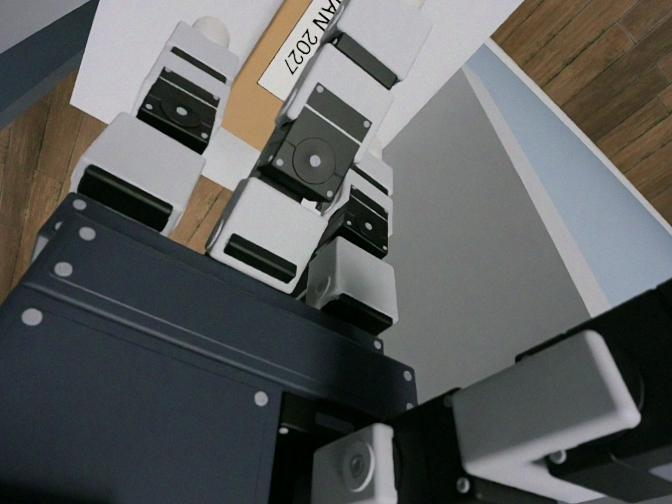

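Scene clock: 177.27 s.
Joint torques (N m): arm1=[0.5 -9.05 7.64 1.65 0.09 -0.05] | arm2=[-0.26 -8.18 7.38 1.1 0.16 -0.13] | arm3=[0.15 -23.24 8.83 0.9 -0.08 -0.13]
Heat: arm1: hottest joint3_rad 48 °C; arm2: hottest joint3_rad 50 °C; arm3: hottest joint3_rad 55 °C.
move: arm2 done; arm3 off_target
Joint velocities: within noise
arm1.joint_positions: joint1_rad=+1.304 joint2_rad=+1.311 joint3_rad=+1.704 joint4_rad=-1.430 joint5_rad=-0.001 joint6_rad=+1.087 hand_index_mcp=+0.754 hand_index_abd=+0.102 hand_index_pip=+0.578 hand_index_dip=+0.698 hand_middle_mcp=+0.112 hand_middle_abd=-0.001 hand_middle_pip=+0.575 hand_middle_dip=+0.694 hand_ring_mcp=+0.754 hand_ring_abd=-0.096 hand_ring_pip=+0.577 hand_ring_dip=+0.696 hand_thumb_cmc=-0.568 hand_thumb_axl=+0.677 hand_thumb_mcp=+0.222 hand_thumb_ipl=+0.168 hand_current_limit=+0.750 hand_speed=-0.600
arm1.joint_status: not commanded
arm1.hand_state: goal,goal,goal,goal,goal,goal,goal,goal,goal,goal,goal,goal,goal,goal,goal,goal
arm1.index_mcp_current_ma: 0
arm1.index_abd_current_ma: 0
arm1.index_pip_current_ma: 0
arm1.index_dip_current_ma: 0
arm1.middle_mcp_current_ma: 5
arm1.middle_abd_current_ma: 0
arm1.middle_pip_current_ma: 0
arm1.middle_dip_current_ma: 0
arm1.ring_mcp_current_ma: 0
arm1.ring_abd_current_ma: 0
arm1.ring_pip_current_ma: 0
arm1.ring_dip_current_ma: 0
arm1.thumb_cmc_current_ma: 0
arm1.thumb_axl_current_ma: 0
arm1.thumb_mcp_current_ma: -1
arm1.thumb_ipl_current_ma: 0
arm1.hand_goal_index_mcp: 0.754
arm1.hand_goal_index_abd: 0.100
arm1.hand_goal_index_pip: 0.576
arm1.hand_goal_index_dip: 0.696
arm1.hand_goal_middle_mcp: 0.100
arm1.hand_goal_middle_abd: 0.000
arm1.hand_goal_middle_pip: 0.576
arm1.hand_goal_middle_dip: 0.696
arm1.hand_goal_ring_mcp: 0.754
arm1.hand_goal_ring_abd: -0.100
arm1.hand_goal_ring_pip: 0.576
arm1.hand_goal_ring_dip: 0.696
arm1.hand_goal_thumb_cmc: -0.570
arm1.hand_goal_thumb_axl: 0.678
arm1.hand_goal_thumb_mcp: 0.226
arm1.hand_goal_thumb_ipl: 0.168
arm1.hand: x=-1.1373 y=-1.2889 z=+1.2539 quat_wxyz=(+0.158, +0.951, -0.169, +0.205) (m; scene frame)
arm1.hand_target: x=-1.1401 y=-1.2892 z=+1.2589 quat_wxyz=(+0.164, +0.947, -0.173, +0.213) (m; scene frame)
arm1.hand_status: not commanded
arm2.joint_positions: joint1_rad=-0.030 joint2_rad=+1.293 joint3_rad=+1.051 joint4_rad=-1.349 joint5_rad=+0.001 joint6_rad=+1.066 hand_index_mcp=+0.754 hand_index_abd=+0.096 hand_index_pip=+0.578 hand_index_dip=+0.695 hand_middle_mcp=+0.114 hand_middle_abd=+0.001 hand_middle_pip=+0.575 hand_middle_dip=+0.693 hand_ring_mcp=+0.754 hand_ring_abd=-0.096 hand_ring_pip=+0.578 hand_ring_dip=+0.698 hand_thumb_cmc=-0.569 hand_thumb_axl=+0.677 hand_thumb_mcp=+0.222 hand_thumb_ipl=+0.168 hand_current_limit=+0.750 hand_speed=-0.600
arm2.joint_status: not commanded
arm2.hand_state: goal,goal,goal,goal,goal,goal,goal,goal,goal,goal,goal,goal,goal,goal,goal,goal
arm2.index_mcp_current_ma: 0
arm2.index_abd_current_ma: -5
arm2.index_pip_current_ma: 3
arm2.index_dip_current_ma: -1
arm2.middle_mcp_current_ma: 33
arm2.middle_abd_current_ma: 2
arm2.middle_pip_current_ma: -1
arm2.middle_dip_current_ma: -4
arm2.ring_mcp_current_ma: 0
arm2.ring_abd_current_ma: 5
arm2.ring_pip_current_ma: 3
arm2.ring_dip_current_ma: 2
arm2.thumb_cmc_current_ma: 1
arm2.thumb_axl_current_ma: -1
arm2.thumb_mcp_current_ma: -8
arm2.thumb_ipl_current_ma: 0
arm2.hand_goal_index_mcp: 0.754
arm2.hand_goal_index_abd: 0.100
arm2.hand_goal_index_pip: 0.576
arm2.hand_goal_index_dip: 0.696
arm2.hand_goal_middle_mcp: 0.100
arm2.hand_goal_middle_abd: 0.000
arm2.hand_goal_middle_pip: 0.576
arm2.hand_goal_middle_dip: 0.696
arm2.hand_goal_ring_mcp: 0.754
arm2.hand_goal_ring_abd: -0.100
arm2.hand_goal_ring_pip: 0.576
arm2.hand_goal_ring_dip: 0.696
arm2.hand_goal_thumb_cmc: -0.570
arm2.hand_goal_thumb_axl: 0.678
arm2.hand_goal_thumb_mcp: 0.226
arm2.hand_goal_thumb_ipl: 0.168
arm2.hand: x=-0.8269 y=-0.0822 z=+0.8995 quat_wxyz=(+0.006, +0.005, +1.000, -0.003) (m; scene frame)
arm2.hand_target: x=-0.8300 y=-0.0800 z=+0.9000 quat_wxyz=(+0.000, +0.000, +1.000, +0.000) (m; scene frame)
arm2.hand_status: done (0.004 m and 1.0 deg from the pose sent, 0.073 m and 4.1 deg at the start)
arm3.joint_positions: joint1_rad=-0.335 joint2_rad=+2.225 joint3_rad=+1.950 joint4_rad=-1.292 joint5_rad=-0.002 joint6_rad=+0.504 hand_index_mcp=+0.755 hand_index_abd=+0.096 hand_index_pip=+0.577 hand_index_dip=+0.696 hand_middle_mcp=+0.114 hand_middle_abd=+0.002 hand_middle_pip=+0.575 hand_middle_dip=+0.693 hand_ring_mcp=+0.752 hand_ring_abd=-0.101 hand_ring_pip=+0.574 hand_ring_dip=+0.693 hand_thumb_cmc=-0.569 hand_thumb_axl=+0.677 hand_thumb_mcp=+0.223 hand_thumb_ipl=+0.168 hand_current_limit=+0.750 hand_speed=-0.600
arm3.joint_status: not commanded
arm3.hand_state: goal,goal,goal,goal,goal,goal,goal,goal,goal,goal,goal,goal,goal,goal,goal,goal
arm3.index_mcp_current_ma: 0
arm3.index_abd_current_ma: -3
arm3.index_pip_current_ma: 0
arm3.index_dip_current_ma: 0
arm3.middle_mcp_current_ma: 27
arm3.middle_abd_current_ma: 2
arm3.middle_pip_current_ma: -1
arm3.middle_dip_current_ma: -3
arm3.ring_mcp_current_ma: -2
arm3.ring_abd_current_ma: 0
arm3.ring_pip_current_ma: -2
arm3.ring_dip_current_ma: -3
arm3.thumb_cmc_current_ma: 1
arm3.thumb_axl_current_ma: -1
arm3.thumb_mcp_current_ma: -5
arm3.thumb_ipl_current_ma: 0
arm3.hand_goal_index_mcp: 0.754
arm3.hand_goal_index_abd: 0.100
arm3.hand_goal_index_pip: 0.576
arm3.hand_goal_index_dip: 0.696
arm3.hand_goal_middle_mcp: 0.100
arm3.hand_goal_middle_abd: 0.000
arm3.hand_goal_middle_pip: 0.576
arm3.hand_goal_middle_dip: 0.696
arm3.hand_goal_ring_mcp: 0.754
arm3.hand_goal_ring_abd: -0.100
arm3.hand_goal_ring_pip: 0.576
arm3.hand_goal_ring_dip: 0.696
arm3.hand_goal_thumb_cmc: -0.570
arm3.hand_goal_thumb_axl: 0.678
arm3.hand_goal_thumb_mcp: 0.226
arm3.hand_goal_thumb_ipl: 0.168
arm3.hand: x=-0.1006 y=+0.0268 z=+0.9228 quat_wxyz=(+0.006, +0.706, -0.709, -0.002) (m; scene frame)
arm3.hand_target: x=-0.1054 y=+0.0309 z=+0.9050 quat_wxyz=(+0.000, +0.707, -0.707, +0.000) (m; scene frame)
arm3.hand_status: off_target (0.019 m and 0.8 deg from the pose sent, 0.119 m and 0.4 deg at the start)
pictures: arm2_cam_wrist, arm3_cam_wrist, cam_a
Images, in order (width x height): arm2_cam_wrist 672x504, arm3_cam_wrist 672x504, cam_a 672x504.

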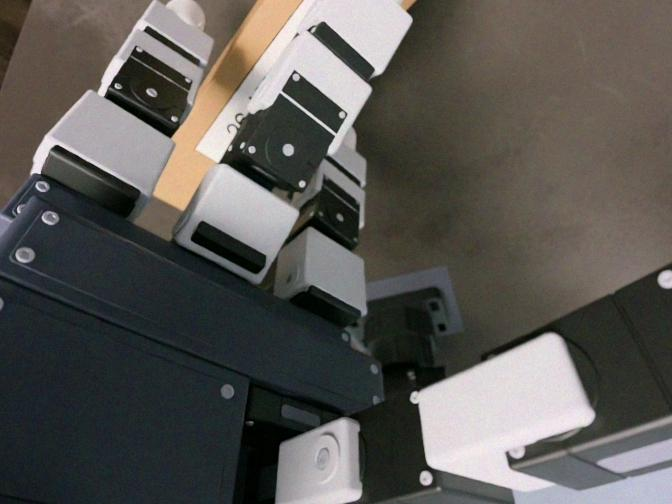

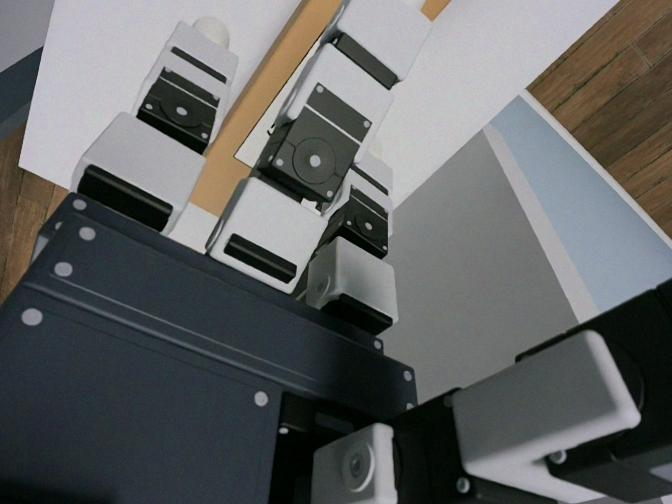

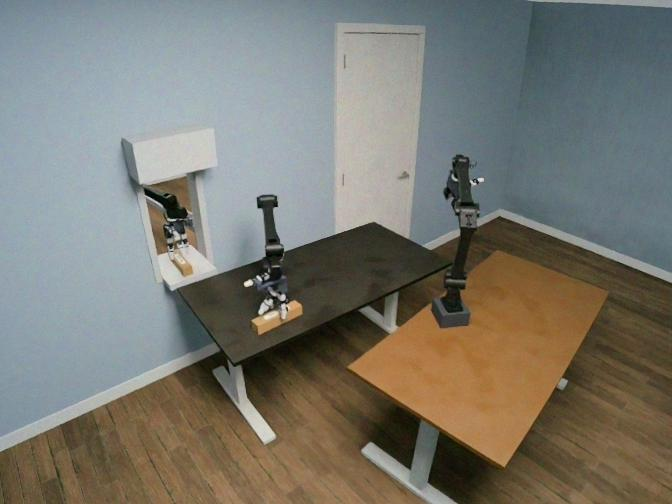

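Scaled by 2.400 from the camera's 672x504 image, which has a finer 960x720 frame.

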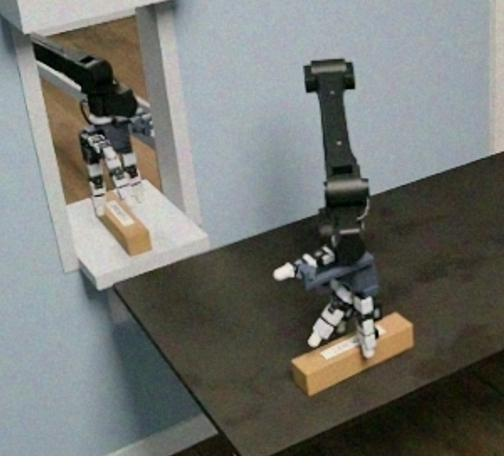

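Request:
move --arm2 '{"target":[-0.83,-0.073,0.866,0,0,1,0],"speed":0.1}' --arm3 '{"target":[-0.110,0.0345,0.876,0,-0.7071,0.7071,0],"speed":0.1}' --cameras '["arm3_cam_wrist","arm2_cam_wrist"]'

Request:
move --arm2 '{"joints":{"hand_index_abd":-0.4,"hand_ring_abd":0.4}}' --arm3 '{"joints":{"hand_index_abd":-0.4,"hand_ring_abd":0.4}}' --cameras '["arm3_cam_wrist","arm2_cam_wrist","cam_a"]'

Request:
zoom_image --camera "cam_a" --region '[130, 170, 340, 360]'

Scene clock: 178.80 s.
Joint torques (N m): arm1=[0.91 -9.35 7.75 1.62 0.14 -0.05] | arm2=[-1.03 -6.77 7.34 1.17 0.18 -0.17] | arm3=[-0.09 -23.24 8.62 0.9 -0.08 -0.12]
Heat: arm1: hottest joint3_rad 48 °C; arm2: hottest joint3_rad 50 °C; arm3: hottest joint3_rad 55 °C.
move: arm2 done; arm3 off_target
Joint velocities: within noise
arm1: as last shown
arm2.joint_positions: joint1_rad=-0.041 joint2_rad=+1.309 joint3_rad=+0.989 joint4_rad=-1.253 joint5_rad=+0.001 joint6_rad=+1.049 hand_index_mcp=+0.754 hand_index_abd=+0.096 hand_index_pip=+0.578 hand_index_dip=+0.695 hand_middle_mcp=+0.114 hand_middle_abd=+0.001 hand_middle_pip=+0.575 hand_middle_dip=+0.693 hand_ring_mcp=+0.754 hand_ring_abd=-0.096 hand_ring_pip=+0.578 hand_ring_dip=+0.698 hand_thumb_cmc=-0.569 hand_thumb_axl=+0.677 hand_thumb_mcp=+0.222 hand_thumb_ipl=+0.168 hand_current_limit=+0.750 hand_speed=-0.600
arm2.joint_status: not commanded
arm2.hand_state: goal,goal,goal,goal,goal,goal,goal,goal,goal,goal,goal,goal,goal,goal,goal,goal
arm2.index_mcp_current_ma: 0
arm2.index_abd_current_ma: -5
arm2.index_pip_current_ma: 3
arm2.index_dip_current_ma: -1
arm2.middle_mcp_current_ma: 33
arm2.middle_abd_current_ma: 2
arm2.middle_pip_current_ma: -1
arm2.middle_dip_current_ma: -4
arm2.ring_mcp_current_ma: 0
arm2.ring_abd_current_ma: 5
arm2.ring_pip_current_ma: 3
arm2.ring_dip_current_ma: 2
arm2.thumb_cmc_current_ma: 1
arm2.thumb_axl_current_ma: -1
arm2.thumb_mcp_current_ma: -8
arm2.thumb_ipl_current_ma: 0
arm2.hand_goal_index_mcp: 0.754
arm2.hand_goal_index_abd: 0.100
arm2.hand_goal_index_pip: 0.576
arm2.hand_goal_index_dip: 0.696
arm2.hand_goal_middle_mcp: 0.100
arm2.hand_goal_middle_abd: 0.000
arm2.hand_goal_middle_pip: 0.576
arm2.hand_goal_middle_dip: 0.696
arm2.hand_goal_ring_mcp: 0.754
arm2.hand_goal_ring_abd: -0.100
arm2.hand_goal_ring_pip: 0.576
arm2.hand_goal_ring_dip: 0.696
arm2.hand_goal_thumb_cmc: -0.570
arm2.hand_goal_thumb_axl: 0.678
arm2.hand_goal_thumb_mcp: 0.226
arm2.hand_goal_thumb_ipl: 0.168
arm2.hand: x=-0.8277 y=-0.0775 z=+0.8717 quat_wxyz=(-0.002, +0.002, +1.000, +0.001) (m; scene frame)
arm2.hand_target: x=-0.8298 y=-0.0731 z=+0.8660 quat_wxyz=(+0.000, +0.000, +1.000, +0.000) (m; scene frame)
arm2.hand_status: done (0.008 m and 0.3 deg from the pose sent, 0.035 m and 1.0 deg at the start)
arm3.joint_positions: joint1_rad=-0.340 joint2_rad=+2.254 joint3_rad=+1.930 joint4_rad=-1.239 joint5_rad=-0.002 joint6_rad=+0.496 hand_index_mcp=+0.755 hand_index_abd=+0.096 hand_index_pip=+0.577 hand_index_dip=+0.696 hand_middle_mcp=+0.114 hand_middle_abd=+0.002 hand_middle_pip=+0.575 hand_middle_dip=+0.693 hand_ring_mcp=+0.752 hand_ring_abd=-0.101 hand_ring_pip=+0.574 hand_ring_dip=+0.693 hand_thumb_cmc=-0.569 hand_thumb_axl=+0.677 hand_thumb_mcp=+0.223 hand_thumb_ipl=+0.168 hand_current_limit=+0.750 hand_speed=-0.600
arm3.joint_status: not commanded
arm3.hand_state: goal,goal,goal,goal,goal,goal,goal,goal,goal,goal,goal,goal,goal,goal,goal,goal
arm3.index_mcp_current_ma: 0
arm3.index_abd_current_ma: -3
arm3.index_pip_current_ma: 0
arm3.index_dip_current_ma: 0
arm3.middle_mcp_current_ma: 27
arm3.middle_abd_current_ma: 2
arm3.middle_pip_current_ma: -1
arm3.middle_dip_current_ma: -3
arm3.ring_mcp_current_ma: -2
arm3.ring_abd_current_ma: 0
arm3.ring_pip_current_ma: -2
arm3.ring_dip_current_ma: -3
arm3.thumb_cmc_current_ma: 1
arm3.thumb_axl_current_ma: -1
arm3.thumb_mcp_current_ma: -5
arm3.thumb_ipl_current_ma: 0
arm3.hand_goal_index_mcp: 0.754
arm3.hand_goal_index_abd: 0.100
arm3.hand_goal_index_pip: 0.576
arm3.hand_goal_index_dip: 0.696
arm3.hand_goal_middle_mcp: 0.100
arm3.hand_goal_middle_abd: 0.000
arm3.hand_goal_middle_pip: 0.576
arm3.hand_goal_middle_dip: 0.696
arm3.hand_goal_ring_mcp: 0.754
arm3.hand_goal_ring_abd: -0.100
arm3.hand_goal_ring_pip: 0.576
arm3.hand_goal_ring_dip: 0.696
arm3.hand_goal_thumb_cmc: -0.570
arm3.hand_goal_thumb_axl: 0.678
arm3.hand_goal_thumb_mcp: 0.226
arm3.hand_goal_thumb_ipl: 0.168
arm3.hand: x=-0.1046 y=+0.0276 z=+0.8961 quat_wxyz=(+0.007, +0.707, -0.707, -0.002) (m; scene frame)
arm3.hand_target: x=-0.1092 y=+0.0348 z=+0.8761 quat_wxyz=(+0.000, +0.707, -0.707, +0.000) (m; scene frame)
arm3.hand_status: off_target (0.022 m and 0.9 deg from the pose sent, 0.049 m and 0.8 deg at the start)
pictures: arm2_cam_wrist, arm3_cam_wrist
Images, in order (width x height): arm2_cam_wrist 672x504, arm3_cam_wrist 672x504.

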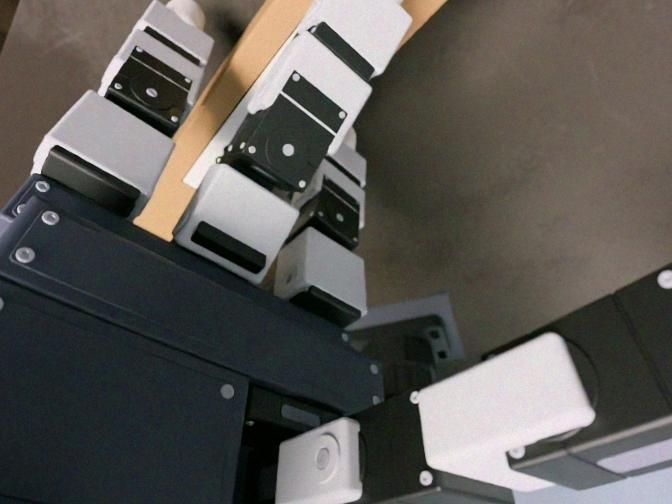

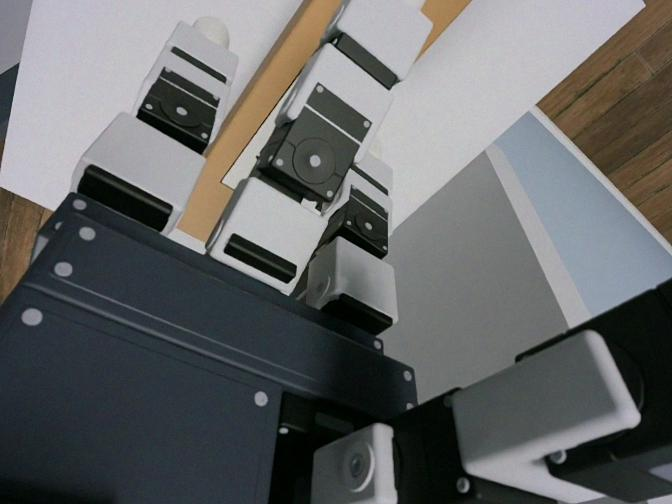

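Scene clock: 179.57 s.
Joint torques (N m): arm1=[0.32 -9.29 7.65 1.74 0.15 -0.09] | arm2=[-0.56 -6.95 7.35 1.13 0.19 -0.11] | arm3=[-0.09 -23.3 8.64 0.87 -0.11 -0.13]
Heat: arm1: hottest joint3_rad 48 °C; arm2: hottest joint3_rad 50 °C; arm3: hottest joint3_rad 55 °C.
move: arm2 off_target; arm3 off_target
Joint velocities: within noise
arm1: as last shown
arm2.joint_positions: joint1_rad=-0.042 joint2_rad=+1.309 joint3_rad=+0.989 joint4_rad=-1.252 joint5_rad=+0.001 joint6_rad=+1.048 hand_index_mcp=+0.754 hand_index_abd=+0.005 hand_index_pip=+0.578 hand_index_dip=+0.695 hand_middle_mcp=+0.114 hand_middle_abd=+0.001 hand_middle_pip=+0.575 hand_middle_dip=+0.693 hand_ring_mcp=+0.754 hand_ring_abd=+0.010 hand_ring_pip=+0.578 hand_ring_dip=+0.698 hand_thumb_cmc=-0.569 hand_thumb_axl=+0.677 hand_thumb_mcp=+0.222 hand_thumb_ipl=+0.168 hand_current_limit=+0.750 hand_speed=-0.600
arm2.joint_status: hand_index_abd off_target (ended at +0.005, target -0.400); hand_ring_abd off_target (ended at +0.010, target +0.400)
arm2.hand_state: goal,blocked,goal,goal,goal,goal,goal,goal,goal,blocked,goal,goal,goal,goal,goal,goal
arm2.index_mcp_current_ma: 0
arm2.index_abd_current_ma: 481
arm2.index_pip_current_ma: 3
arm2.index_dip_current_ma: -1
arm2.middle_mcp_current_ma: 33
arm2.middle_abd_current_ma: 1
arm2.middle_pip_current_ma: -1
arm2.middle_dip_current_ma: -4
arm2.ring_mcp_current_ma: 0
arm2.ring_abd_current_ma: -481
arm2.ring_pip_current_ma: 2
arm2.ring_dip_current_ma: 2
arm2.thumb_cmc_current_ma: 1
arm2.thumb_axl_current_ma: -1
arm2.thumb_mcp_current_ma: -8
arm2.thumb_ipl_current_ma: 0
arm2.hand_goal_index_mcp: 0.754
arm2.hand_goal_index_abd: -0.400
arm2.hand_goal_index_pip: 0.576
arm2.hand_goal_index_dip: 0.696
arm2.hand_goal_middle_mcp: 0.100
arm2.hand_goal_middle_abd: 0.000
arm2.hand_goal_middle_pip: 0.576
arm2.hand_goal_middle_dip: 0.696
arm2.hand_goal_ring_mcp: 0.754
arm2.hand_goal_ring_abd: 0.400
arm2.hand_goal_ring_pip: 0.576
arm2.hand_goal_ring_dip: 0.696
arm2.hand_goal_thumb_cmc: -0.570
arm2.hand_goal_thumb_axl: 0.678
arm2.hand_goal_thumb_mcp: 0.226
arm2.hand_goal_thumb_ipl: 0.168
arm2.hand: x=-0.8275 y=-0.0774 z=+0.8714 quat_wxyz=(-0.001, +0.002, +1.000, +0.001) (m; scene frame)
arm2.hand_target: x=-0.8298 y=-0.0731 z=+0.8660 quat_wxyz=(+0.000, +0.000, +1.000, +0.000) (m; scene frame)
arm2.hand_status: not commanded
arm3.joint_positions: joint1_rad=-0.340 joint2_rad=+2.255 joint3_rad=+1.930 joint4_rad=-1.238 joint5_rad=-0.002 joint6_rad=+0.496 hand_index_mcp=+0.755 hand_index_abd=-0.050 hand_index_pip=+0.576 hand_index_dip=+0.696 hand_middle_mcp=+0.114 hand_middle_abd=+0.002 hand_middle_pip=+0.575 hand_middle_dip=+0.693 hand_ring_mcp=+0.752 hand_ring_abd=+0.080 hand_ring_pip=+0.574 hand_ring_dip=+0.694 hand_thumb_cmc=-0.569 hand_thumb_axl=+0.677 hand_thumb_mcp=+0.223 hand_thumb_ipl=+0.168 hand_current_limit=+0.750 hand_speed=-0.600
arm3.joint_status: hand_index_abd off_target (ended at -0.050, target -0.400); hand_ring_abd off_target (ended at +0.080, target +0.400)
arm3.hand_state: goal,blocked,goal,goal,goal,goal,goal,goal,goal,blocked,goal,goal,goal,goal,goal,goal
arm3.index_mcp_current_ma: 0
arm3.index_abd_current_ma: 481
arm3.index_pip_current_ma: 0
arm3.index_dip_current_ma: 0
arm3.middle_mcp_current_ma: 26
arm3.middle_abd_current_ma: 2
arm3.middle_pip_current_ma: -1
arm3.middle_dip_current_ma: -3
arm3.ring_mcp_current_ma: -2
arm3.ring_abd_current_ma: -481
arm3.ring_pip_current_ma: -2
arm3.ring_dip_current_ma: -3
arm3.thumb_cmc_current_ma: 1
arm3.thumb_axl_current_ma: -1
arm3.thumb_mcp_current_ma: -5
arm3.thumb_ipl_current_ma: 0
arm3.hand_goal_index_mcp: 0.754
arm3.hand_goal_index_abd: -0.400
arm3.hand_goal_index_pip: 0.576
arm3.hand_goal_index_dip: 0.696
arm3.hand_goal_middle_mcp: 0.100
arm3.hand_goal_middle_abd: 0.000
arm3.hand_goal_middle_pip: 0.576
arm3.hand_goal_middle_dip: 0.696
arm3.hand_goal_ring_mcp: 0.754
arm3.hand_goal_ring_abd: 0.400
arm3.hand_goal_ring_pip: 0.576
arm3.hand_goal_ring_dip: 0.696
arm3.hand_goal_thumb_cmc: -0.570
arm3.hand_goal_thumb_axl: 0.678
arm3.hand_goal_thumb_mcp: 0.226
arm3.hand_goal_thumb_ipl: 0.168
arm3.hand: x=-0.1050 y=+0.0281 z=+0.8959 quat_wxyz=(+0.008, +0.707, -0.708, -0.002) (m; scene frame)
arm3.hand_target: x=-0.1092 y=+0.0348 z=+0.8762 quat_wxyz=(+0.000, +0.707, -0.707, +0.000) (m; scene frame)
arm3.hand_status: not commanded
pictures: arm2_cam_wrist, arm3_cam_wrist, cam_a
Images, in order (width x height): arm2_cam_wrist 672x504, arm3_cam_wrist 672x504, cam_a 672x504.

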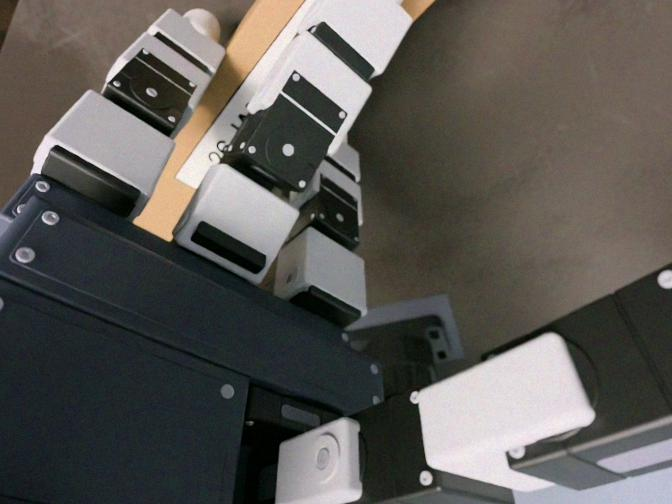

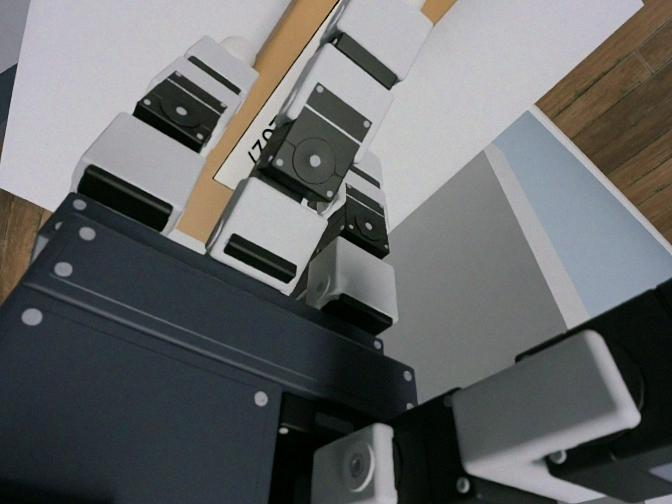

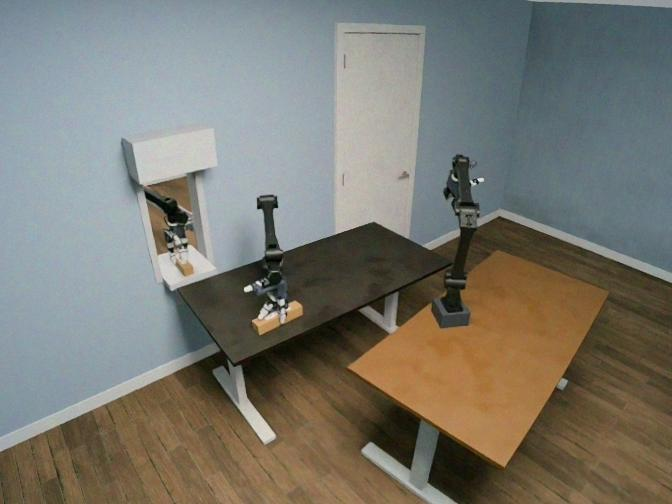

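Scaled by 2.400 from the camera's 672x504 image, which has a finer 960x720 frame.

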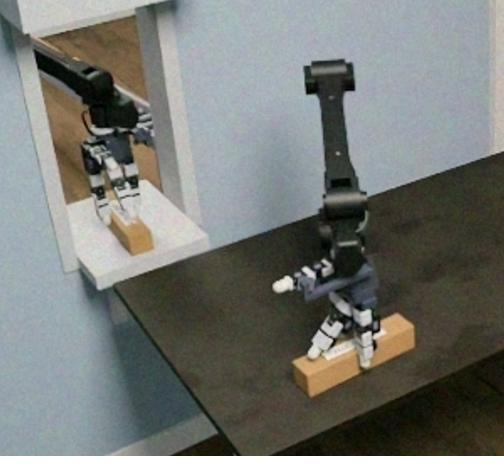

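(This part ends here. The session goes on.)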